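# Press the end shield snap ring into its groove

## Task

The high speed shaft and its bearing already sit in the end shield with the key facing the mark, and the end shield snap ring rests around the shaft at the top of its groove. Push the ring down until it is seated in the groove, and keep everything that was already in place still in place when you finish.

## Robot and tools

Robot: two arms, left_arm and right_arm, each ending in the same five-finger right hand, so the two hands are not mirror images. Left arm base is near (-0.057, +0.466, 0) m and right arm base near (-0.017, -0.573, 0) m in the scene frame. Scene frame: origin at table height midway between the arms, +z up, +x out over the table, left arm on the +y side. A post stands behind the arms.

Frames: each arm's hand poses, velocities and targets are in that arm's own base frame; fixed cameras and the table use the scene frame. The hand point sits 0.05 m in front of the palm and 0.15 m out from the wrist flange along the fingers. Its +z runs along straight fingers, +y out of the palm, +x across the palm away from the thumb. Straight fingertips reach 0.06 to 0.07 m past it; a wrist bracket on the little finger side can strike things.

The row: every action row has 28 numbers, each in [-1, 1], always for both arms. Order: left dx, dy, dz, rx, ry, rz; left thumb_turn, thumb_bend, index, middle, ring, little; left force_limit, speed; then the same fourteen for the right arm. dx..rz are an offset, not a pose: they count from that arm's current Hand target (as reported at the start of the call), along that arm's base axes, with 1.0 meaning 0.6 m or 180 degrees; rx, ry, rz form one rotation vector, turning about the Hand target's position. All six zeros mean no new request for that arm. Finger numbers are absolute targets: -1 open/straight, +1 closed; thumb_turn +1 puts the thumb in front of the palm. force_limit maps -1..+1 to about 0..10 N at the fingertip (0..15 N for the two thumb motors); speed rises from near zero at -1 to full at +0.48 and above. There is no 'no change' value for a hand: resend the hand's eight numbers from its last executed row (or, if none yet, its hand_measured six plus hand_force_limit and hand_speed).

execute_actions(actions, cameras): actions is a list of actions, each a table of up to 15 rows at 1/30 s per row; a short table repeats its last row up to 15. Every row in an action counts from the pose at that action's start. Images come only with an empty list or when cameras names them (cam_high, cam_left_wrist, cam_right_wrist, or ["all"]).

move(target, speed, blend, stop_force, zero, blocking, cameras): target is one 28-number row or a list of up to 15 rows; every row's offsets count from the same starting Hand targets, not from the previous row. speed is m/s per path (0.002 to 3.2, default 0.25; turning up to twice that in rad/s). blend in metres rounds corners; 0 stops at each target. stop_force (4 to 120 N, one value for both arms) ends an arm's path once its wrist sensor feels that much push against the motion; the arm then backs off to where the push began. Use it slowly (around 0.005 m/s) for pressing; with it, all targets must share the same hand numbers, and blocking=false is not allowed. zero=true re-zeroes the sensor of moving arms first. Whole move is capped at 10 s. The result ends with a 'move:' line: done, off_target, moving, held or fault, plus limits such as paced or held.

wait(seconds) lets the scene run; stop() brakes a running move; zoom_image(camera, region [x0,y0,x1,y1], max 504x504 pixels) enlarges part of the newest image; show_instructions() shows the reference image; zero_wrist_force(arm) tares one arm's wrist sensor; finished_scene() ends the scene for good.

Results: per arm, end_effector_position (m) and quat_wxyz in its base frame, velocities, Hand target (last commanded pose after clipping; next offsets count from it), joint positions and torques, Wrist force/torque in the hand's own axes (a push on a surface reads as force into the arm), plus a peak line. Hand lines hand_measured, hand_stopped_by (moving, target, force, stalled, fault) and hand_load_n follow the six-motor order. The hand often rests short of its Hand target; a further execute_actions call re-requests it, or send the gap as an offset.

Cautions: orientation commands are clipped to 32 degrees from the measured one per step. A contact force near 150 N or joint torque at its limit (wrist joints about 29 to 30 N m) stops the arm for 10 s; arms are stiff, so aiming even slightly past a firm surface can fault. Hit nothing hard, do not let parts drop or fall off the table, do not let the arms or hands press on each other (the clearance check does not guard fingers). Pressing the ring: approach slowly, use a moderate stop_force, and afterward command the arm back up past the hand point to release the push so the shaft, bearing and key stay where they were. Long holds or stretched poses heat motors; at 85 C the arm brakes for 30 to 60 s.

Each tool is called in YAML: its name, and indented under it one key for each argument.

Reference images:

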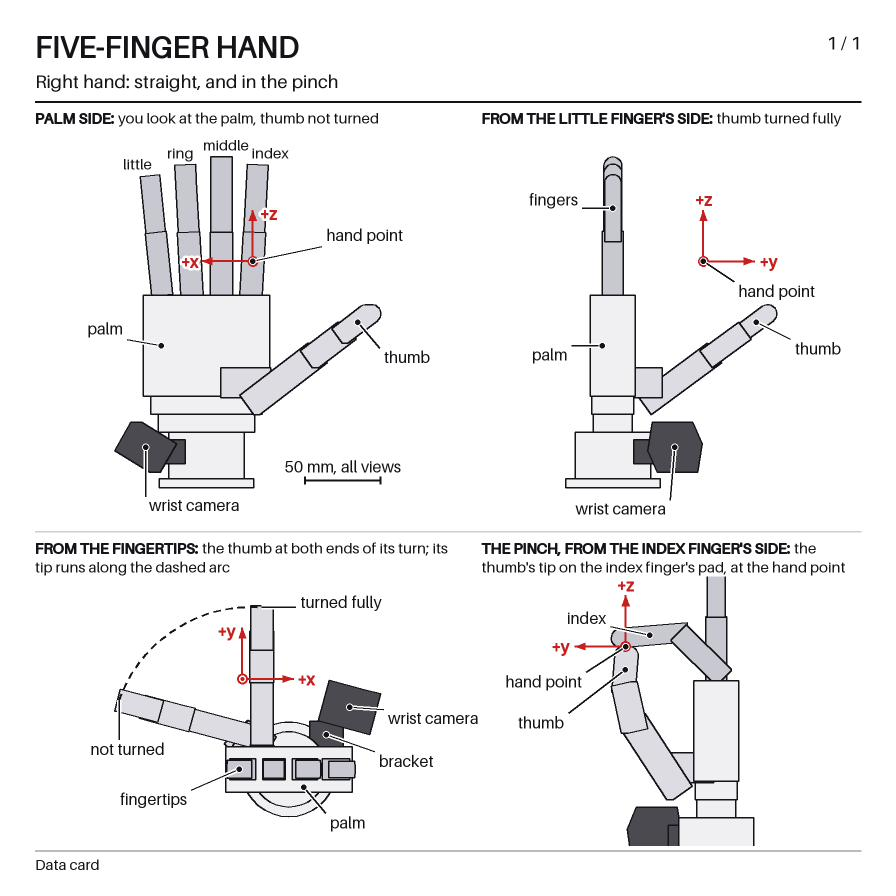

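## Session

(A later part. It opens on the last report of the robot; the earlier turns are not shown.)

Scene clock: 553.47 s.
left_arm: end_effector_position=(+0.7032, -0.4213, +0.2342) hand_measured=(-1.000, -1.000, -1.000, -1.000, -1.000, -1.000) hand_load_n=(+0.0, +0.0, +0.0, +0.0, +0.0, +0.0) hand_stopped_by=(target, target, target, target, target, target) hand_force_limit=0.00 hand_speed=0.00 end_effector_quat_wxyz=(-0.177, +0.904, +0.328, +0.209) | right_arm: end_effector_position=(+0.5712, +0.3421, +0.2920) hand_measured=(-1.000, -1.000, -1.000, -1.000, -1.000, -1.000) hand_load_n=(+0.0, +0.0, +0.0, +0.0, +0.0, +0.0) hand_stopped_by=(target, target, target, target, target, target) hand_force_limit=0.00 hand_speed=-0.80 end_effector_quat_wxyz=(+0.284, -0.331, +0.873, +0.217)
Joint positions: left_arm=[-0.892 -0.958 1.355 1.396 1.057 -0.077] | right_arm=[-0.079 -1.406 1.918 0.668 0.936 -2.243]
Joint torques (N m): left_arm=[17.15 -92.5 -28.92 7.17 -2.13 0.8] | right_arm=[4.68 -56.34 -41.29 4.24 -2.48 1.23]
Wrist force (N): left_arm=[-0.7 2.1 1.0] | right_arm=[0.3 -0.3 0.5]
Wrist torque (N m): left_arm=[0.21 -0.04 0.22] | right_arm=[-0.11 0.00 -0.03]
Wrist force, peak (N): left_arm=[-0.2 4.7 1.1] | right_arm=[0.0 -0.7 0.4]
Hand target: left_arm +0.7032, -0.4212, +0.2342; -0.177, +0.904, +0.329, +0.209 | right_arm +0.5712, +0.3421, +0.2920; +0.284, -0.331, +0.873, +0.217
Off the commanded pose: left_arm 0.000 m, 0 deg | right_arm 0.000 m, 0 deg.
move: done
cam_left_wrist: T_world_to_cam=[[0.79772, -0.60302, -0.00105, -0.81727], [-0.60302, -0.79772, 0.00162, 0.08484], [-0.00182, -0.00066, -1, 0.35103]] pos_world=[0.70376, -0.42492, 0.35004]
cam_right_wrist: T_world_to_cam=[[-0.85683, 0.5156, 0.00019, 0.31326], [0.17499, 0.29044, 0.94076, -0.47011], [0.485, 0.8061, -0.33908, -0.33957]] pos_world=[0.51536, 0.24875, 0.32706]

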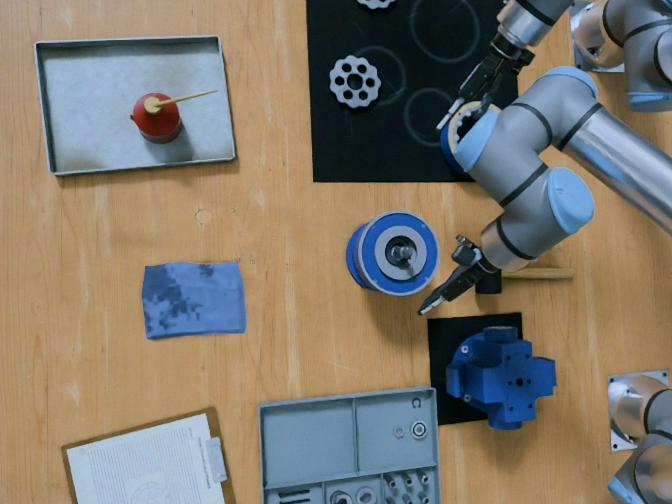

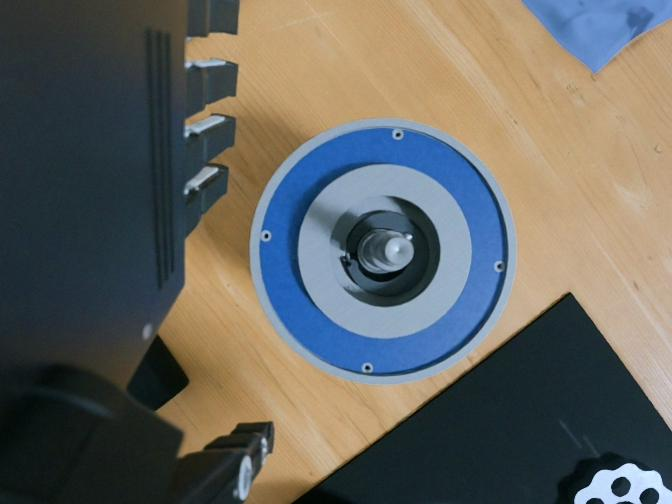

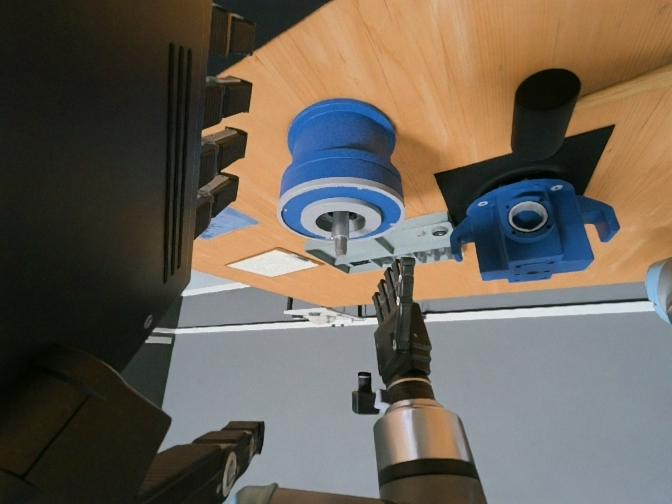

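zoom_image:
  camera: "cam_left_wrist"
  region: [340, 205, 380, 245]

zoom_image:
  camera: "cam_left_wrist"
  region: [340, 240, 380, 280]

zoom_image:
  camera: "cam_left_wrist"
  region: [400, 205, 440, 245]

zoom_image:
  camera: "cam_left_wrist"
  region: [395, 260, 435, 300]

Scaled by 12.600 from the camera's image (finer frame: 960x720).

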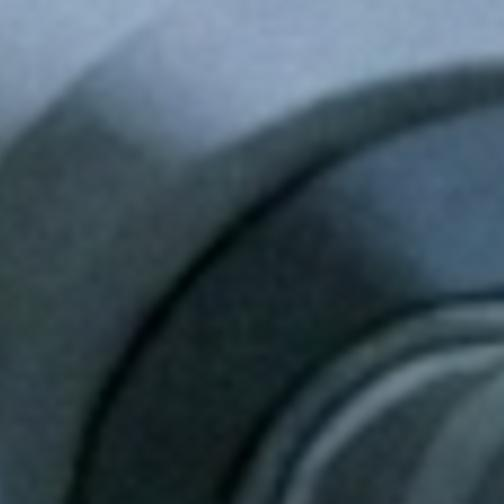

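Scaled by 12.600 from the camera's image (finer frame: 960x720).

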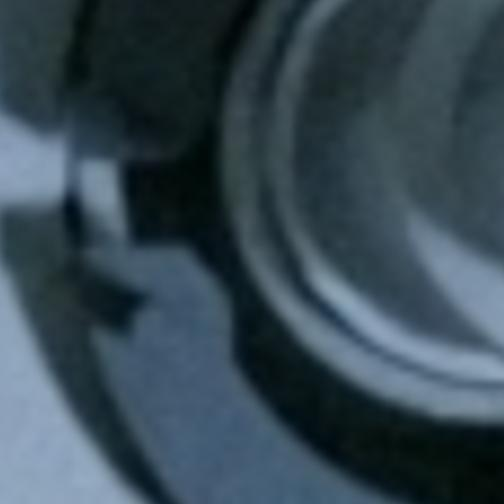

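Scaled by 12.600 from the camera's image (finer frame: 960x720).

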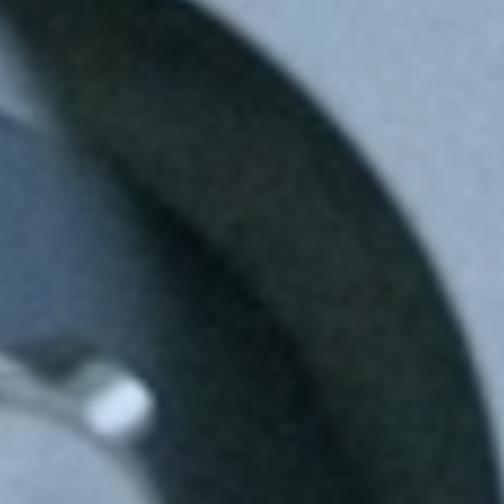

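Scaled by 12.600 from the camera's image (finer frame: 960x720).

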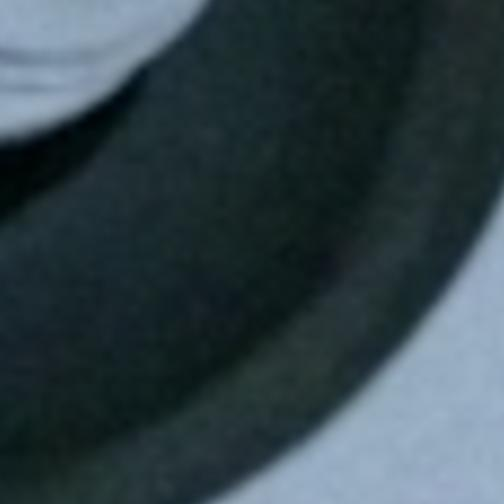

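zoom_image:
  camera: "cam_left_wrist"
  region: [324, 236, 354, 266]

zoom_image:
  camera: "cam_left_wrist"
  region: [326, 258, 366, 298]

zoom_image:
  camera: "cam_left_wrist"
  region: [355, 190, 395, 230]

Scaled by 16.800 from the camera's image (finer frame: 960x720).

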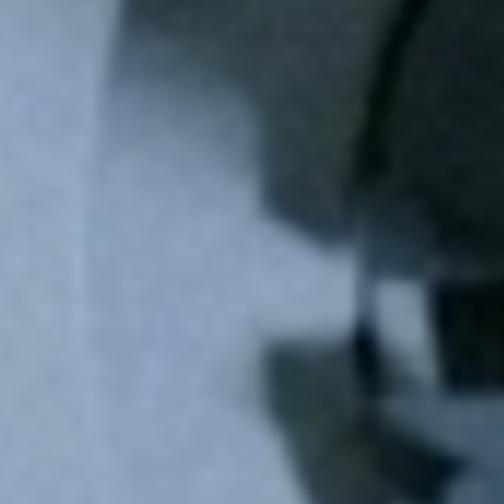

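Scaled by 12.600 from the camera's image (finer frame: 960x720).

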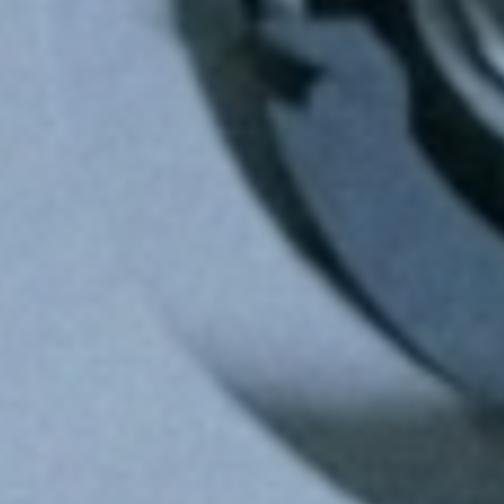

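Scaled by 12.600 from the camera's image (finer frame: 960x720).

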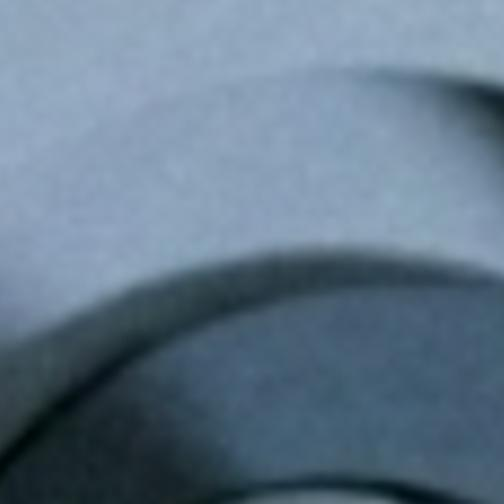

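move:
  target:
    - [0,0,0.12,0,0,0,-1,-1,-1,-1,-1,-1,0,0,0,0,0,0,0,0,-1,-1,-1,-1,-1,-1,0,-0.8]
    - [0.1388,0,0.12,-0.1164,0.1374,-0.2163,-1,-1,-1,-1,-1,-1,0,0,0,0,0,0,0,0,-1,-1,-1,-1,-1,-1,0,-0.8]
    - [0.1388,0,-0.007,-0.1164,0.1374,-0.2163,-1,-1,-1,-1,-1,-1,0,0,0,0,0,0,0,0,-1,-1,-1,-1,-1,-1,0,-0.8]
  speed: 0.3
  blend: 0.02
  cameras: ["cam_left_wrist"]

Scene clock: 568.07 s.
left_arm: end_effector_position=(+0.7865, -0.4212, +0.2302) hand_measured=(-1.000, -1.000, -1.000, -1.000, -1.000, -1.000) hand_load_n=(+0.0, +0.0, +0.0, +0.0, +0.0, +0.0) hand_stopped_by=(target, target, target, target, target, target) hand_force_limit=0.00 hand_speed=0.00 end_effector_quat_wxyz=(+0.000, +1.000, +0.000, +0.001) | right_arm: end_effector_position=(+0.5712, +0.3421, +0.2920) hand_measured=(-1.000, -1.000, -1.000, -1.000, -1.000, -1.000) hand_load_n=(+0.0, +0.0, +0.0, +0.0, +0.0, +0.0) hand_stopped_by=(target, target, target, target, target, target) hand_force_limit=0.00 hand_speed=-0.80 end_effector_quat_wxyz=(+0.284, -0.331, +0.873, +0.217)
Joint positions: left_arm=[-0.612 -0.779 0.98 1.369 1.57 0.959] | right_arm=[-0.079 -1.406 1.918 0.668 0.936 -2.243]
Joint torques (N m): left_arm=[-16.5 -94.3 -27.34 1.22 0.94 0.89] | right_arm=[6.21 -55.7 -41.61 4.62 -2.65 1.19]
Wrist force (N): left_arm=[-0.1 2.3 1.6] | right_arm=[0.2 -0.2 0.3]
Wrist torque (N m): left_arm=[0.22 -0.07 0.09] | right_arm=[-0.08 0.01 -0.03]
Wrist force, peak (N): left_arm=[-0.4 2.2 5.1] | right_arm=[0.3 -0.5 0.7]
Hand target: left_arm +0.7865, -0.4212, +0.2300; +0.000, +1.000, +0.000, +0.001 | right_arm +0.5712, +0.3421, +0.2920; +0.284, -0.331, +0.873, +0.217
Off the commanded pose: left_arm 0.000 m, 0 deg | right_arm 0.000 m, 0 deg.
move: done
cam_left_wrist: T_world_to_cam=[[0.24138, -0.96817, 0.06623, -0.61533], [-0.83432, -0.17218, 0.5237, 0.46046], [-0.49563, -0.18167, -0.84932, 0.62459]] pos_world=[0.84226, -0.40299, 0.33009]

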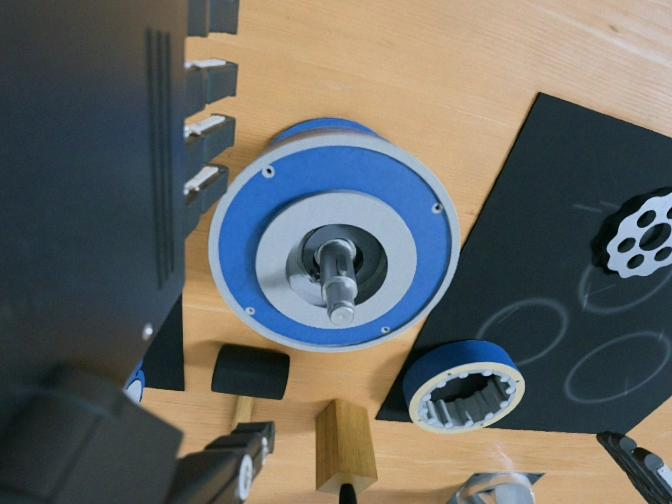

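zoom_image:
  camera: "cam_left_wrist"
  region: [275, 195, 395, 315]

zoom_image:
  camera: "cam_left_wrist"
  region: [284, 228, 334, 278]

zoom_image:
  camera: "cam_left_wrist"
  region: [338, 218, 398, 278]

Scaled by 4.200 from the camera's image (finer frame: 960x720).

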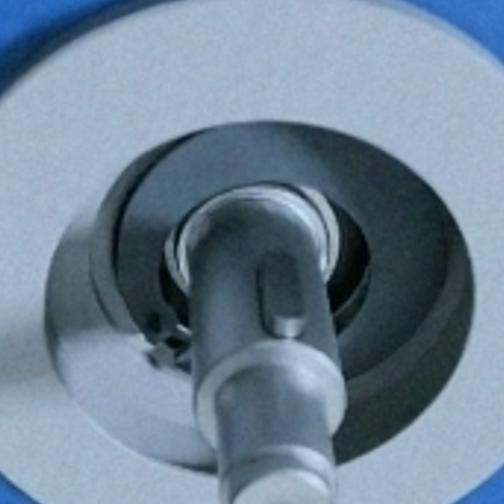

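Scaled by 10.080 from the camera's image (finer frame: 960x720).

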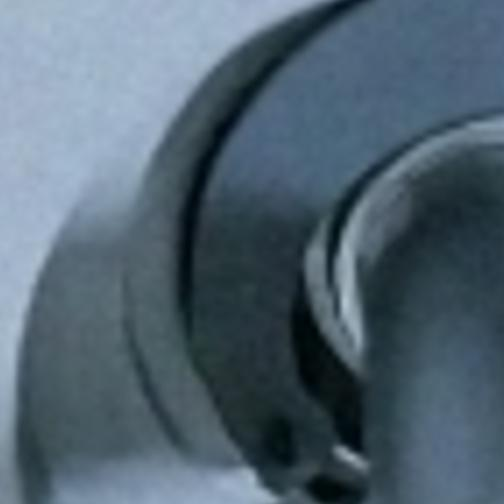

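Scaled by 8.400 from the camera's image (finer frame: 960x720).

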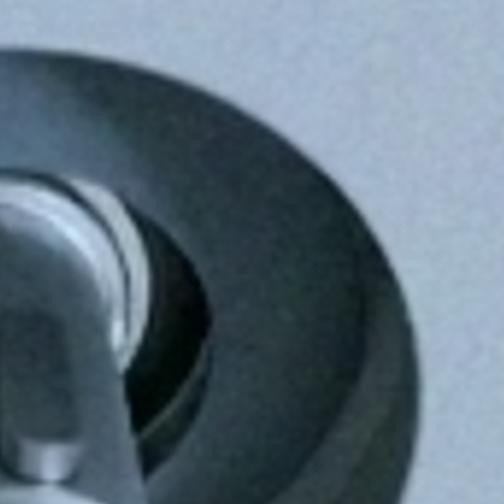

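zoom_image:
  camera: "cam_left_wrist"
  region: [345, 240, 375, 270]

zoom_image:
  camera: "cam_left_wrist"
  region: [300, 258, 326, 284]

zoom_image:
  camera: "cam_left_wrist"
  region: [360, 250, 400, 290]

Scaled by 16.800 from the camera's image (finer frame: 960x720).

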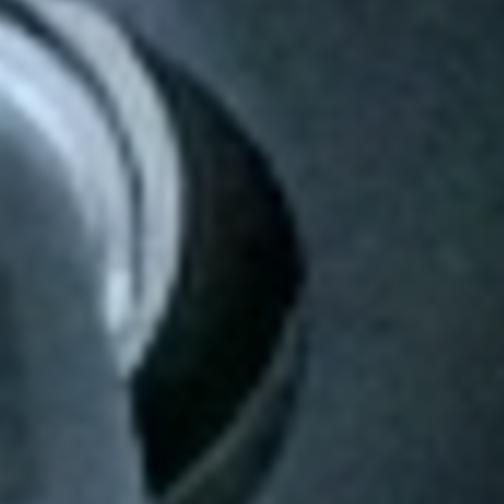

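Scaled by 19.385 from the camera's image (finer frame: 960x720).

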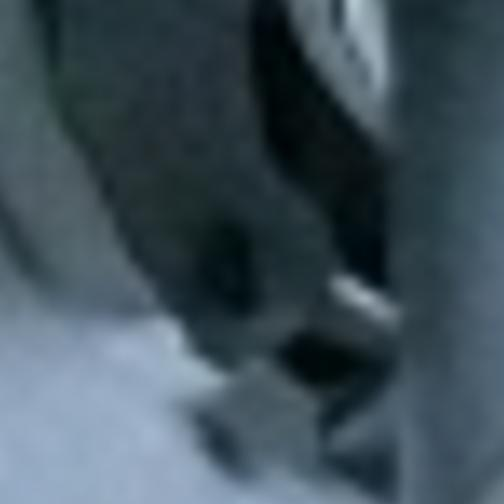

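Scaled by 12.600 from the camera's image (finer frame: 960x720).

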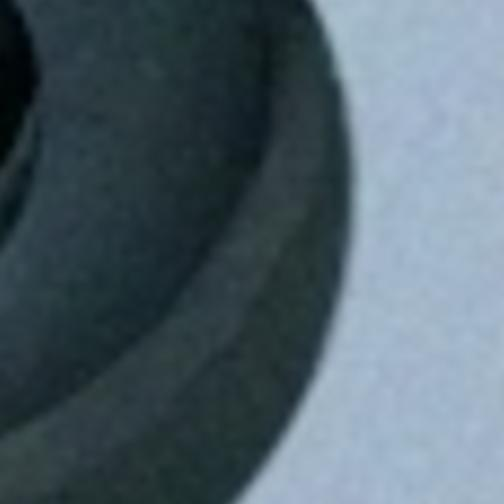

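move:
  target:
    - [0,0,0.1167,0,0,0,-1,-1,-1,1,1,1,0,-0.3,0,0,0,0,0,0,-1,-1,-1,-1,-1,-1,0,-0.8]
    - [-0.1663,0.0792,0.1167,0,0,-0.85,-1,-1,-1,1,1,1,0,-0.3,0,0,0,0,0,0,-1,-1,-1,-1,-1,-1,0,-0.8]
  speed: 0.6
  cameras: ["cam_left_wrist"]

Scene clock: 576.40 s.
left_arm: end_effector_position=(+0.6867, -0.3738, +0.3001) hand_measured=(-1.000, -1.000, -1.000, +1.000, +1.000, +1.000) hand_load_n=(+0.0, +0.0, +0.0, +0.0, +0.0, +0.0) hand_stopped_by=(target, target, target, target, target, target) hand_force_limit=0.00 hand_speed=-0.30 end_effector_quat_wxyz=(-0.001, -0.233, +0.972, +0.000) | right_arm: end_effector_position=(+0.5712, +0.3421, +0.2920) hand_measured=(-1.000, -1.000, -1.000, -1.000, -1.000, -1.000) hand_load_n=(+0.0, +0.0, +0.0, +0.0, +0.0, +0.0) hand_stopped_by=(target, target, target, target, target, target) hand_force_limit=0.00 hand_speed=-0.80 end_effector_quat_wxyz=(+0.284, -0.331, +0.873, +0.217)
Joint positions: left_arm=[-0.786 -0.949 1.145 1.375 1.572 3.456] | right_arm=[-0.079 -1.406 1.918 0.668 0.936 -2.243]
Joint torques (N m): left_arm=[17.4 -89.48 -31.16 8.77 -0.26 1] | right_arm=[5.36 -55.16 -41.96 4.3 -2.76 1.08]
Wrist force (N): left_arm=[0.2 2.4 1.7] | right_arm=[0.3 -0.3 0.3]
Wrist torque (N m): left_arm=[0.20 -0.10 0.10] | right_arm=[-0.09 0.00 -0.03]
Wrist force, peak (N): left_arm=[-0.2 2.3 5.4] | right_arm=[0.1 -0.7 0.6]
Hand target: left_arm +0.6867, -0.3737, +0.3000; -0.001, -0.233, +0.972, +0.000 | right_arm +0.5712, +0.3421, +0.2920; +0.284, -0.331, +0.873, +0.217
Off the commanded pose: left_arm 0.000 m, 0 deg | right_arm 0.000 m, 0 deg.
move: done
cam_left_wrist: T_world_to_cam=[[-0.65451, 0.75316, 0.06614, 0.70869], [0.66529, 0.53216, 0.52364, -0.41767], [0.35918, 0.38673, -0.84937, 0.26861]] pos_world=[0.64523, -0.41536, 0.39999]

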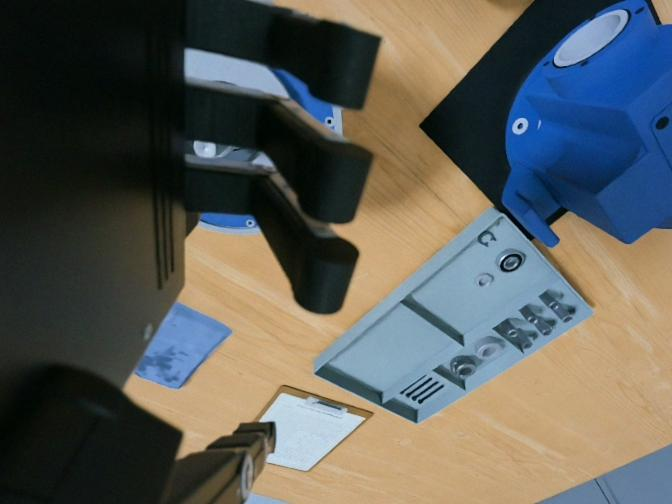

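move:
  target: [0,0,-0.155,0,0,0,-1,-1,-1,1,1,1,0,-0.3,0,0,0,0,0,0,-1,-1,-1,-1,-1,-1,0,-0.8]
  speed: 0.1
  cameras: ["all"]

zoom_image:
  camera: "cam_right_wrist"
  region: [260, 120, 420, 280]

Scene clock: 578.27 s.
left_arm: end_effector_position=(+0.6867, -0.3737, +0.2070) hand_measured=(-1.000, -1.000, -1.000, +1.000, +1.000, +1.000) hand_load_n=(+0.0, -0.5, +0.0, +0.5, +0.0, +0.0) hand_stopped_by=(target, target, target, target, target, target) hand_force_limit=0.00 hand_speed=-0.30 end_effector_quat_wxyz=(-0.001, -0.233, +0.972, +0.000) | right_arm: end_effector_position=(+0.5712, +0.3421, +0.2920) hand_measured=(-1.000, -1.000, -1.000, -1.000, -1.000, -1.000) hand_load_n=(+0.0, +0.0, +0.0, +0.0, +0.0, +0.0) hand_stopped_by=(target, target, target, target, target, target) hand_force_limit=0.00 hand_speed=-0.80 end_effector_quat_wxyz=(+0.284, -0.331, +0.873, +0.217)
Joint positions: left_arm=[-0.786 -0.906 1.243 1.235 1.572 3.456] | right_arm=[-0.079 -1.406 1.918 0.668 0.936 -2.243]
Joint torques (N m): left_arm=[12.95 -94.7 -40.27 7.95 0.95 -1.29] | right_arm=[5.23 -55.8 -41.46 4.52 -2.38 1.02]
Wrist force (N): left_arm=[0.1 2.1 1.8] | right_arm=[0.2 -0.3 0.4]
Wrist torque (N m): left_arm=[0.11 -0.08 0.10] | right_arm=[-0.09 0.01 -0.04]
Wrist force, peak (N): left_arm=[0.0 1.9 3.1] | right_arm=[0.1 -0.3 0.7]
Hand target: left_arm +0.6867, -0.3737, +0.2070; -0.001, -0.233, +0.972, +0.000 | right_arm +0.5712, +0.3421, +0.2920; +0.284, -0.331, +0.873, +0.217
Off the commanded pose: left_arm 0.000 m, 0 deg | right_arm 0.000 m, 0 deg.
move: done
cam_left_wrist: T_world_to_cam=[[-0.65461, 0.75305, 0.06638, 0.71463], [0.6653, 0.53217, 0.52362, -0.36908], [0.35898, 0.38693, -0.84937, 0.18976]] pos_world=[0.64523, -0.41516, 0.30699]
cam_right_wrist: T_world_to_cam=[[-0.85683, 0.5156, 0.00019, 0.31326], [0.17499, 0.29044, 0.94076, -0.47011], [0.485, 0.8061, -0.33908, -0.33957]] pos_world=[0.51536, 0.24875, 0.32706]

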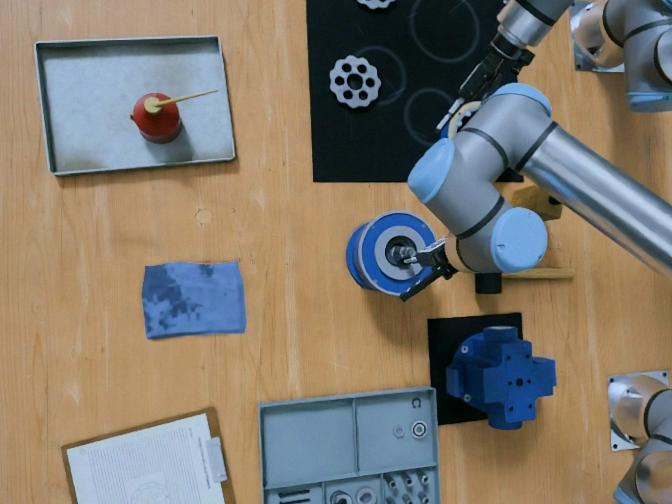

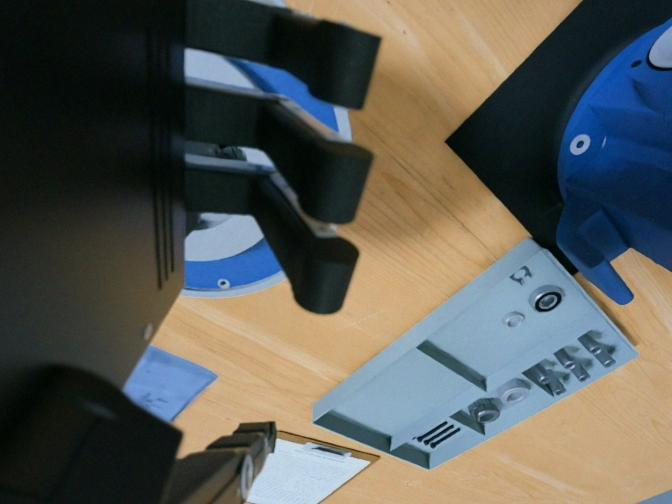

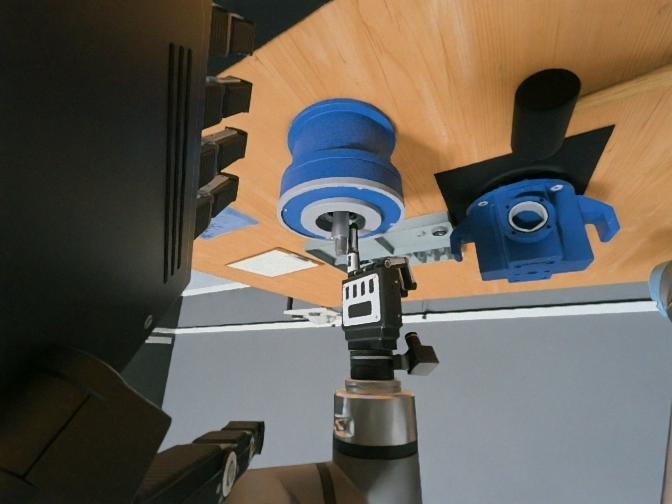

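Scaled by 3.150 from the camera's image (finer frame: 960x720).

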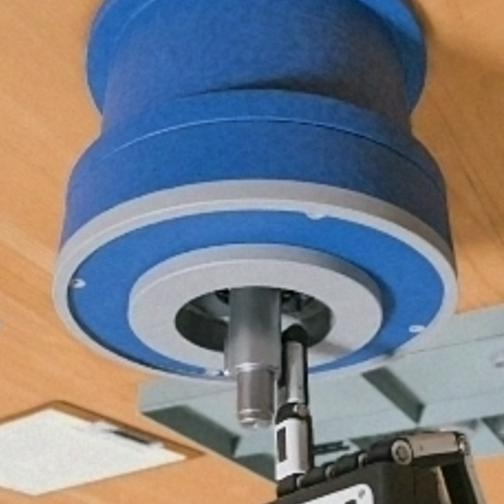

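move:
  target: [0,0,-0.03,0,0,0,-1,-1,-1,1,1,1,0,-0.3,0,0,0,0,0,0,-1,-1,-1,-1,-1,-1,0,-0.8]
  speed: 0.008
  stop_force: 7

zoom_image:
  camera: "cam_right_wrist"
  region: [310, 200, 370, 260]

Scene clock: 581.77 s.
left_arm: end_effector_position=(+0.6867, -0.3737, +0.1907) hand_measured=(-1.000, -1.000, -1.000, +1.000, +1.000, +1.000) hand_load_n=(+0.0, +0.0, +0.0, +0.0, +0.0, +0.0) hand_stopped_by=(target, target, target, target, target, target) hand_force_limit=0.00 hand_speed=-0.30 end_effector_quat_wxyz=(-0.001, -0.233, +0.972, +0.000) | right_arm: end_effector_position=(+0.5712, +0.3421, +0.2920) hand_measured=(-1.000, -1.000, -1.000, -1.000, -1.000, -1.000) hand_load_n=(+0.0, +0.0, +0.0, +0.0, +0.0, +0.0) hand_stopped_by=(target, target, target, target, target, target) hand_force_limit=0.00 hand_speed=-0.80 end_effector_quat_wxyz=(+0.284, -0.331, +0.873, +0.217)
Joint positions: left_arm=[-0.786 -0.896 1.257 1.211 1.572 3.456] | right_arm=[-0.079 -1.406 1.918 0.668 0.936 -2.243]
Joint torques (N m): left_arm=[3.21 -91.71 -37.51 7.1 0.86 0.84] | right_arm=[5.9 -55.47 -42.66 4.51 -2.62 1.22]
Wrist force (N): left_arm=[0.2 2.2 -7.3] | right_arm=[0.0 -0.4 0.4]
Wrist torque (N m): left_arm=[0.66 -0.06 0.11] | right_arm=[-0.11 0.04 -0.05]
Wrist force, peak (N): left_arm=[0.1 2.0 -10.6] | right_arm=[0.3 -0.5 0.6]
Hand target: left_arm +0.6867, -0.3737, +0.1907; -0.001, -0.233, +0.972, +0.000 (not the last commanded pose) | right_arm +0.5712, +0.3421, +0.2920; +0.284, -0.331, +0.873, +0.217
Off the commanded pose: left_arm 0.002 m, 0 deg | right_arm 0.000 m, 0 deg.
move: contact (left_arm)

Scaled by 8.400 from the camera's image (finer frame: 960x720).
This view is cut from an older image: the scene may have changed since it was taken.

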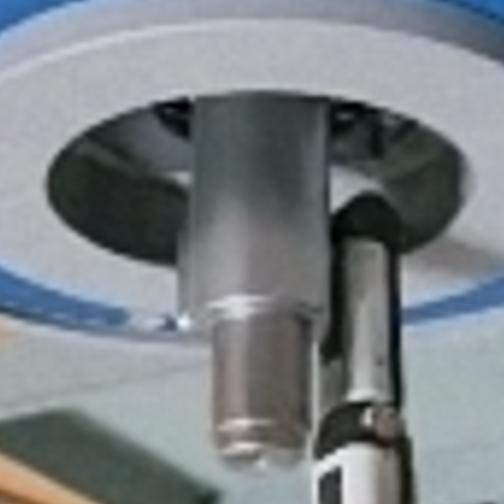

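move:
  target: [-0.0042,0.0083,-0.0006,0,0,0,-1,-1,-1,1,1,1,0,-0.3,0,0,0,0,0,0,-1,-1,-1,-1,-1,-1,0,-0.8]
  speed: 0.01
  cameras: ["cam_right_wrist"]

zoom_image:
  camera: "cam_right_wrist"
  region: [310, 200, 370, 260]

Scene clock: 583.07 s.
left_arm: end_effector_position=(+0.6841, -0.3686, +0.1903) hand_measured=(-1.000, -1.000, -1.000, +1.000, +1.000, +1.000) hand_load_n=(+0.0, +0.0, +0.0, +0.0, +0.0, +0.0) hand_stopped_by=(target, target, target, target, target, target) hand_force_limit=0.00 hand_speed=-0.30 end_effector_quat_wxyz=(-0.001, -0.233, +0.972, +0.000) | right_arm: end_effector_position=(+0.5712, +0.3421, +0.2920) hand_measured=(-1.000, -1.000, -1.000, -1.000, -1.000, -1.000) hand_load_n=(+0.0, +0.0, +0.0, +0.0, +0.0, +0.0) hand_stopped_by=(target, target, target, target, target, target) hand_force_limit=0.00 hand_speed=-0.80 end_effector_quat_wxyz=(+0.284, -0.331, +0.873, +0.217)
Joint positions: left_arm=[-0.784 -0.904 1.271 1.205 1.572 3.458] | right_arm=[-0.079 -1.406 1.918 0.668 0.936 -2.243]
Joint torques (N m): left_arm=[10.91 -82.68 -38.79 2.45 0.74 0.36] | right_arm=[6.42 -55 -42.34 4.53 -2.45 1.2]
Wrist force (N): left_arm=[-0.3 2.0 -0.3] | right_arm=[-0.2 -0.3 0.6]
Wrist torque (N m): left_arm=[0.26 -0.02 0.07] | right_arm=[-0.11 0.06 -0.06]
Wrist force, peak (N): left_arm=[0.2 2.3 -7.6] | right_arm=[0.2 -0.6 0.6]
Hand target: left_arm +0.6842, -0.3687, +0.1903; -0.001, -0.233, +0.972, +0.000 | right_arm +0.5712, +0.3421, +0.2920; +0.284, -0.331, +0.873, +0.217
Off the commanded pose: left_arm 0.000 m, 0 deg | right_arm 0.000 m, 0 deg.
move: done
cam_right_wrist: T_world_to_cam=[[-0.85683, 0.5156, 0.00019, 0.31326], [0.17499, 0.29044, 0.94076, -0.47011], [0.485, 0.8061, -0.33908, -0.33957]] pos_world=[0.51536, 0.24875, 0.32706]

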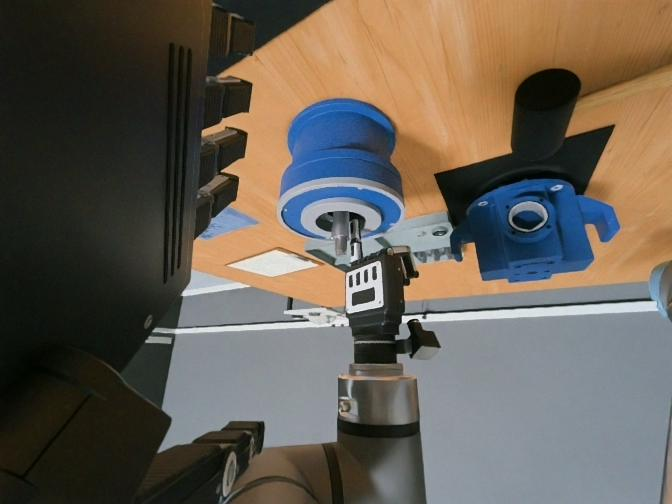

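Scaled by 8.400 from the camera's image (finer frame: 960x720).

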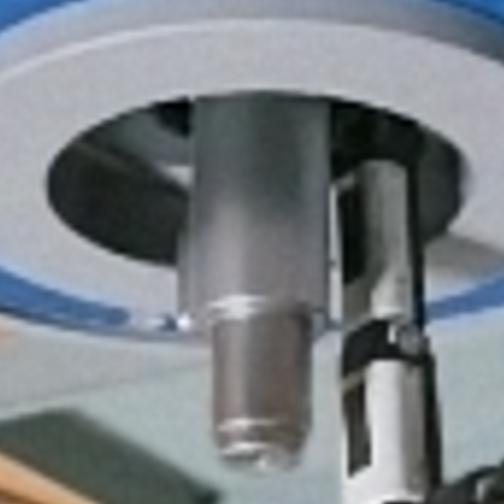

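move:
  target:
    - [0,0,0.18,0,0,0,-1,-1,-1,1,1,1,0,-0.3,0,0,0,0,0,0,-1,-1,-1,-1,-1,-1,0,-0.8]
  speed: 0.25

Scene clock: 584.43 s.
left_arm: end_effector_position=(+0.6842, -0.3687, +0.2982) hand_measured=(-1.000, -1.000, -1.000, +1.000, +1.000, +1.000) hand_load_n=(+0.0, +0.0, +0.0, +0.0, +0.0, +0.0) hand_stopped_by=(target, target, target, target, target, target) hand_force_limit=0.00 hand_speed=-0.30 end_effector_quat_wxyz=(-0.001, -0.233, +0.972, +0.000) | right_arm: end_effector_position=(+0.5712, +0.3421, +0.2920) hand_measured=(-1.000, -1.000, -1.000, -1.000, -1.000, -1.000) hand_load_n=(+0.0, +0.0, +0.0, +0.0, +0.0, +0.0) hand_stopped_by=(target, target, target, target, target, target) hand_force_limit=0.00 hand_speed=-0.80 end_effector_quat_wxyz=(+0.284, -0.331, +0.873, +0.217)
Joint positions: left_arm=[-0.784 -0.957 1.162 1.366 1.572 3.458] | right_arm=[-0.079 -1.406 1.918 0.668 0.936 -2.243]
Joint torques (N m): left_arm=[-9.69 -90.73 -42.55 6.98 1.21 -0.73] | right_arm=[4.37 -55.3 -42.71 4.62 -2.46 0.98]
Wrist force (N): left_arm=[-0.1 1.8 1.3] | right_arm=[0.2 -0.4 0.5]
Wrist torque (N m): left_arm=[0.15 -0.05 0.07] | right_arm=[-0.12 0.00 -0.04]
Wrist force, peak (N): left_arm=[-0.3 1.8 4.6] | right_arm=[-0.1 -0.4 0.7]
Hand target: left_arm +0.6842, -0.3687, +0.2983; -0.001, -0.233, +0.972, +0.000 | right_arm +0.5712, +0.3421, +0.2920; +0.284, -0.331, +0.873, +0.217
Off the commanded pose: left_arm 0.000 m, 0 deg | right_arm 0.000 m, 0 deg.
move: done

move:
  target:
    - [0.0717,-0.1292,0,-0.1297,0.1198,0,-1,-1,-1,-1,-1,-1,0,0,0,0,0,0,0,0,-1,-1,-1,-1,-1,-1,0,-0.8]
    - [0.0717,-0.1292,-0.1068,-0.1297,0.1198,0,-1,-1,-1,-1,-1,-1,0,0,0,0,0,0,0,0,-1,-1,-1,-1,-1,-1,0,-0.8]
  speed: 0.3
  cameras: ["cam_left_wrist"]

zoom_image:
  camera: "cam_left_wrist"
  region: [275, 190, 395, 310]

Scene clock: 588.03 s.
left_arm: end_effector_position=(+0.7272, -0.4462, +0.2344) hand_measured=(-1.000, -1.000, -1.000, -1.000, -1.000, -1.000) hand_load_n=(+0.5, +0.0, +0.0, +0.0, +0.0, +0.0) hand_stopped_by=(target, target, target, target, target, target) hand_force_limit=0.00 hand_speed=0.00 end_effector_quat_wxyz=(-0.228, -0.224, +0.935, -0.152) | right_arm: end_effector_position=(+0.5712, +0.3421, +0.2920) hand_measured=(-1.000, -1.000, -1.000, -1.000, -1.000, -1.000) hand_load_n=(+0.0, +0.0, +0.0, +0.0, +0.0, +0.0) hand_stopped_by=(target, target, target, target, target, target) hand_force_limit=0.00 hand_speed=-0.80 end_effector_quat_wxyz=(+0.284, -0.331, +0.873, +0.217)
Joint positions: left_arm=[-0.645 -0.716 0.896 1.453 2.123 3.615] | right_arm=[-0.079 -1.406 1.918 0.668 0.936 -2.243]
Joint torques (N m): left_arm=[-17.23 -98.82 -28.3 1.23 3.73 -0.96] | right_arm=[5.16 -55.93 -42.16 4.85 -2.47 1.16]
Wrist force (N): left_arm=[-0.5 2.5 0.8] | right_arm=[0.1 -0.2 0.5]
Wrist torque (N m): left_arm=[0.23 -0.06 0.10] | right_arm=[-0.09 0.02 -0.04]
Wrist force, peak (N): left_arm=[-1.9 3.2 3.3] | right_arm=[0.3 -0.6 0.7]
Hand target: left_arm +0.7272, -0.4462, +0.2342; -0.228, -0.224, +0.935, -0.152 | right_arm +0.5712, +0.3421, +0.2920; +0.284, -0.331, +0.873, +0.217
Off the commanded pose: left_arm 0.000 m, 0 deg | right_arm 0.000 m, 0 deg.
move: done
cam_left_wrist: T_world_to_cam=[[-0.64199, 0.76671, -0.00095, 0.80666], [0.76671, 0.64199, 0.00152, -0.27413], [0.00178, 0.00025, -1, 0.34905]] pos_world=[0.72742, -0.44257, 0.35024]

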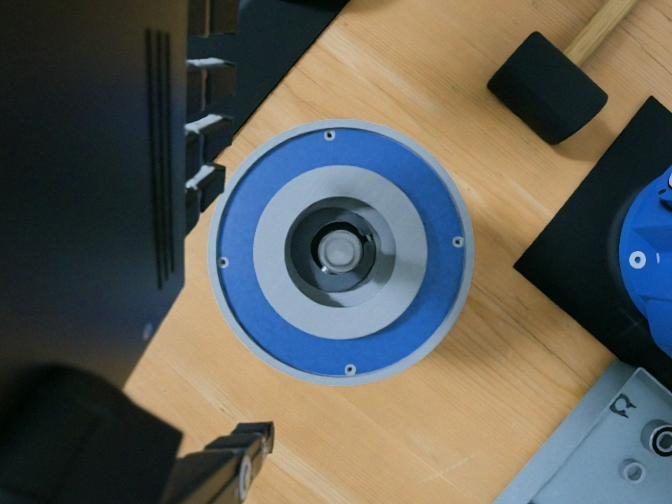

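Scaled by 4.200 from the camera's image (finer frame: 960x720).

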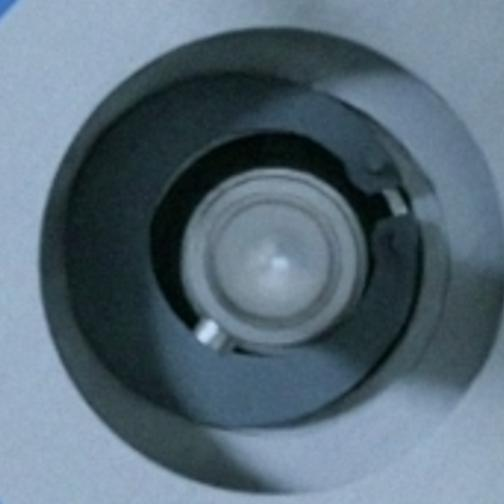

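zoom_image:
  camera: "cam_left_wrist"
  region: [280, 195, 340, 255]

zoom_image:
  camera: "cam_left_wrist"
  region: [340, 195, 400, 255]

zoom_image:
  camera: "cam_left_wrist"
  region: [280, 252, 340, 312]

zoom_image:
  camera: "cam_left_wrist"
  region: [340, 252, 400, 312]

Scaled by 8.400 from the camera's image (finer frame: 960x720).

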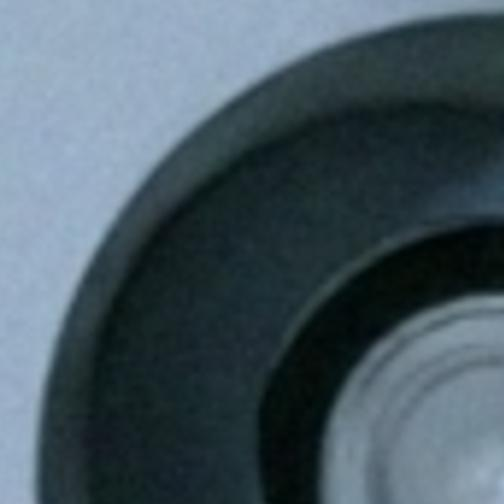

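Scaled by 8.400 from the camera's image (finer frame: 960x720).

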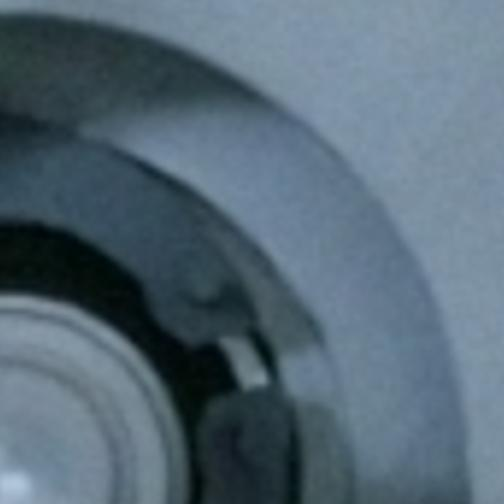

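Scaled by 8.400 from the camera's image (finer frame: 960x720).

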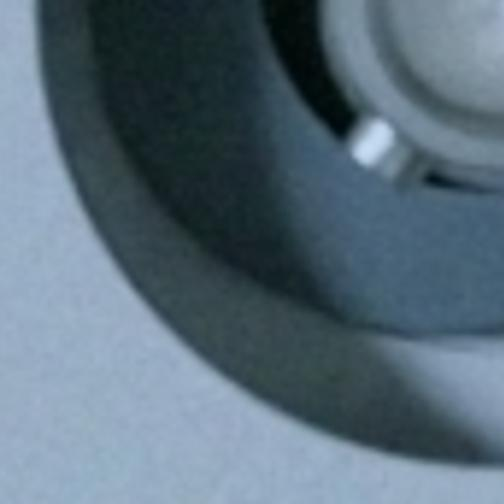

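Scaled by 8.400 from the camera's image (finer frame: 960x720).

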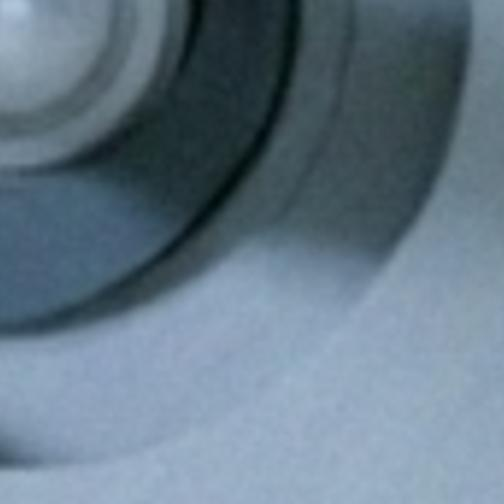

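wait:
  seconds: 0.1
  cameras: ["cam_right_wrist"]

zoom_image:
  camera: "cam_right_wrist"
  region: [312, 200, 372, 245]

Scene clock: 603.00 s.
left_arm: end_effector_position=(+0.7272, -0.4462, +0.2342) hand_measured=(-1.000, -1.000, -1.000, -1.000, -1.000, -1.000) hand_load_n=(+0.0, +0.0, +0.0, +0.0, +0.0, +0.0) hand_stopped_by=(target, target, target, target, target, target) hand_force_limit=0.00 hand_speed=0.00 end_effector_quat_wxyz=(-0.228, -0.224, +0.935, -0.152) | right_arm: end_effector_position=(+0.5712, +0.3421, +0.2920) hand_measured=(-1.000, -1.000, -1.000, -1.000, -1.000, -1.000) hand_load_n=(+0.0, +0.0, +0.0, +0.0, +0.0, +0.0) hand_stopped_by=(target, target, target, target, target, target) hand_force_limit=0.00 hand_speed=-0.80 end_effector_quat_wxyz=(+0.284, -0.331, +0.873, +0.217)
Joint positions: left_arm=[-0.645 -0.716 0.896 1.453 2.123 3.615] | right_arm=[-0.079 -1.406 1.918 0.668 0.936 -2.243]
Joint torques (N m): left_arm=[-16.86 -93.98 -28.24 0.37 3.6 1.05] | right_arm=[4.51 -55.86 -42.42 4.54 -2.52 0.94]
Wrist force (N): left_arm=[-0.7 2.3 0.8] | right_arm=[0.3 -0.5 0.4]
Wrist torque (N m): left_arm=[0.19 -0.03 0.08] | right_arm=[-0.12 0.00 -0.03]
Wrist force, peak (N): left_arm=[-1.1 2.8 1.1] | right_arm=[0.4 -0.2 0.8]
Hand target: left_arm +0.7272, -0.4462, +0.2342; -0.228, -0.224, +0.935, -0.152 | right_arm +0.5712, +0.3421, +0.2920; +0.284, -0.331, +0.873, +0.217
Off the commanded pose: left_arm 0.000 m, 0 deg | right_arm 0.000 m, 0 deg.
wait: 0.10 s; at rest from the start
cam_right_wrist: T_world_to_cam=[[-0.85683, 0.5156, 0.00019, 0.31326], [0.17499, 0.29044, 0.94076, -0.47011], [0.485, 0.8061, -0.33908, -0.33957]] pos_world=[0.51536, 0.24875, 0.32706]

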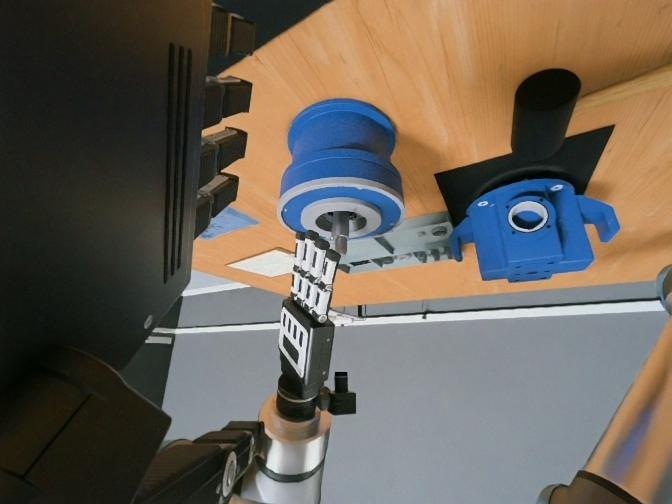

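Scaled by 8.400 from the camera's image (finer frame: 960x720).

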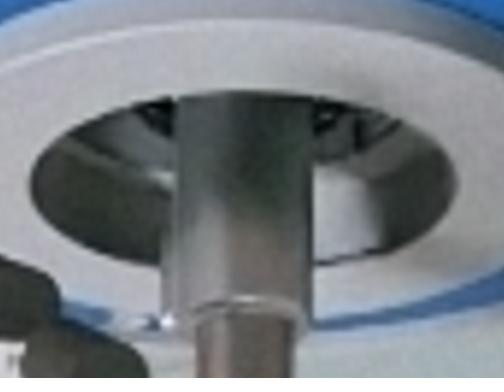

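move:
  target:
    - [0,0,0.12,0,0,0,-1,-1,-1,-1,-1,-1,0,0,0,0,0,0,0,0,-1,-1,-1,-1,-1,-1,0,-0.8]
    - [-0.15,0.30,0.12,0,0,0,-1,-1,-1,-1,-1,-1,0,0,0,0,0,0,0,0,-1,-1,-1,-1,-1,-1,0,-0.8]
  speed: 0.3
  blend: 0.03

move:
  target: [0,0,0,0,0,0,-1,-1,-1,-1,-1,-1,0,0,0.1263,0.2267,-0.0917,-0.1047,0.063,0,-1,-1,-1,-1,-1,-1,0,-0.8]
  speed: 0.2
  cameras: ["all"]

Scene clock: 606.97 s.
left_arm: end_effector_position=(+0.6373, -0.2663, +0.3062) hand_measured=(-1.000, -1.000, -1.000, -1.000, -1.000, -1.000) hand_load_n=(+0.0, +0.0, +0.0, +0.0, +0.0, +0.0) hand_stopped_by=(target, target, target, target, target, target) hand_force_limit=0.00 hand_speed=0.00 end_effector_quat_wxyz=(-0.228, -0.224, +0.935, -0.152) | right_arm: end_effector_position=(+0.5712, +0.3421, +0.2920) hand_measured=(-1.000, -1.000, -1.000, -1.000, -1.000, -1.000) hand_load_n=(+0.0, +0.0, +0.0, +0.0, +0.0, +0.0) hand_stopped_by=(target, target, target, target, target, target) hand_force_limit=0.00 hand_speed=-0.80 end_effector_quat_wxyz=(+0.284, -0.331, +0.873, +0.217)
Joint positions: left_arm=[-0.524 -1.019 1.301 1.425 2.111 3.756] | right_arm=[-0.079 -1.406 1.918 0.668 0.936 -2.243]
Joint torques (N m): left_arm=[10.29 -89.08 -26.31 9.01 2.71 1.2] | right_arm=[4.36 -54.6 -41.74 4.78 -2.55 1.13]
Wrist force (N): left_arm=[-0.9 2.7 1.0] | right_arm=[0.0 -0.6 0.3]
Wrist torque (N m): left_arm=[0.23 -0.01 0.05] | right_arm=[-0.13 0.04 -0.05]
Wrist force, peak (N): left_arm=[-0.4 5.8 0.5] | right_arm=[0.1 -0.6 0.7]
Hand target: left_arm +0.6372, -0.2662, +0.3062; -0.228, -0.224, +0.935, -0.152 | right_arm +0.5712, +0.3421, +0.2920; +0.284, -0.331, +0.873, +0.217
Off the commanded pose: left_arm 0.000 m, 0 deg | right_arm 0.000 m, 0 deg.
move: done

Scene clock: 608.43 s.
left_arm: end_effector_position=(+0.6372, -0.2662, +0.3062) hand_measured=(-1.000, -1.000, -1.000, -1.000, -1.000, -1.000) hand_load_n=(+0.0, +0.0, +0.0, +0.0, +0.0, +0.0) hand_stopped_by=(target, target, target, target, target, target) hand_force_limit=0.00 hand_speed=0.00 end_effector_quat_wxyz=(-0.228, -0.224, +0.935, -0.152) | right_arm: end_effector_position=(+0.6469, +0.4781, +0.2369) hand_measured=(-1.000, -1.000, -1.000, -1.000, -1.000, -1.000) hand_load_n=(+0.0, +0.0, +0.0, +0.0, +0.0, +0.0) hand_stopped_by=(target, target, target, target, target, target) hand_force_limit=0.00 hand_speed=-0.80 end_effector_quat_wxyz=(+0.139, -0.350, +0.921, +0.103)
Joint positions: left_arm=[-0.524 -1.019 1.301 1.425 2.111 3.756] | right_arm=[0.252 -1.111 1.518 0.904 1.337 -2.014]
Joint torques (N m): left_arm=[12.55 -91.03 -26.95 8.94 3.04 1.16] | right_arm=[13.54 -65.53 -52.82 4.95 1.3 1.17]
Wrist force (N): left_arm=[-0.4 2.6 1.2] | right_arm=[-0.1 -0.6 0.7]
Wrist torque (N m): left_arm=[0.23 -0.07 0.08] | right_arm=[-0.14 0.03 -0.06]
Wrist force, peak (N): left_arm=[-0.9 3.0 1.1] | right_arm=[-1.6 0.3 2.2]
Hand target: left_arm +0.6372, -0.2662, +0.3062; -0.228, -0.224, +0.935, -0.152 | right_arm +0.6470, +0.4781, +0.2369; +0.139, -0.350, +0.921, +0.103
Off the commanded pose: left_arm 0.000 m, 0 deg | right_arm 0.000 m, 0 deg.
move: done
cam_left_wrist: T_world_to_cam=[[-0.64199, 0.76671, -0.00103, 0.61097], [0.76671, 0.64199, 0.00146, -0.32076], [0.00178, 0.00015, -1, 0.42104]] pos_world=[0.63742, -0.26258, 0.42214]
cam_right_wrist: T_world_to_cam=[[-0.8568, 0.51565, 0.00006, 0.30812], [0.34379, 0.57115, 0.74538, -0.66817], [0.38432, 0.63866, -0.66664, -0.28177]] pos_world=[0.602, 0.40271, 0.31018]

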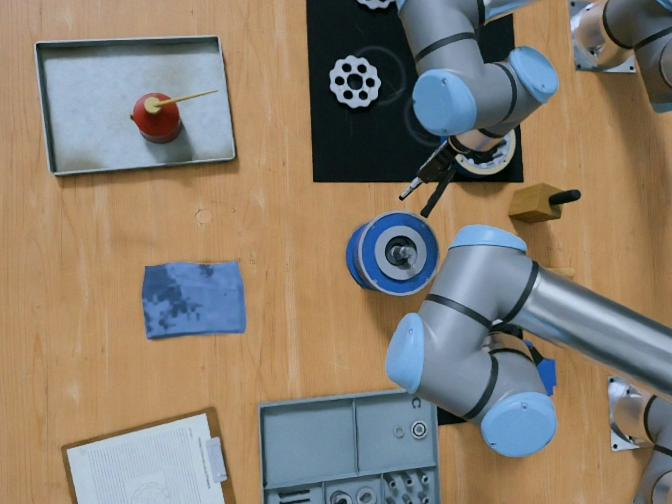

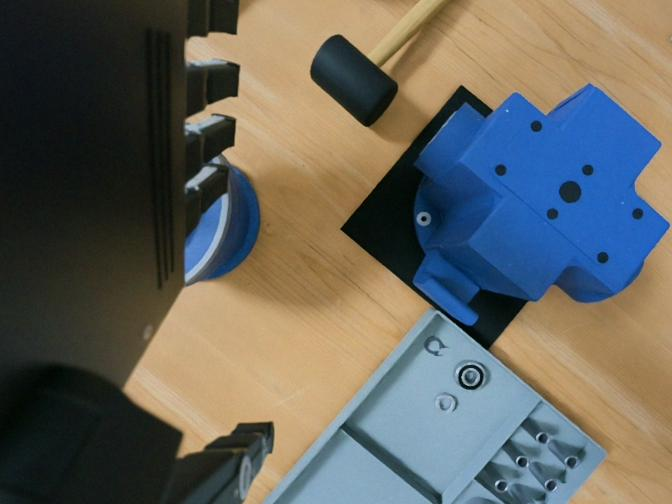

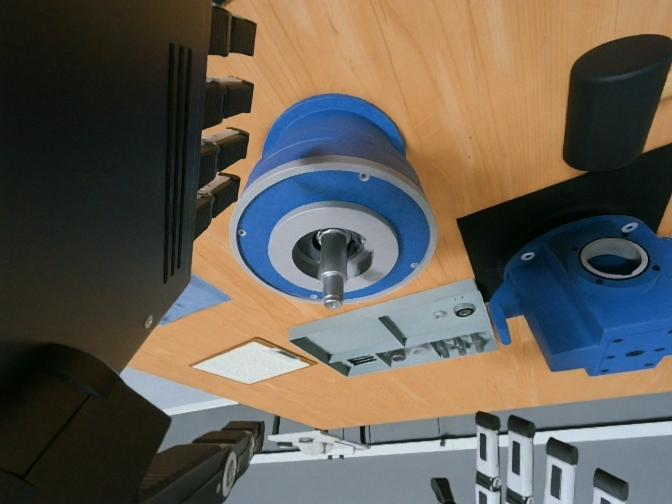

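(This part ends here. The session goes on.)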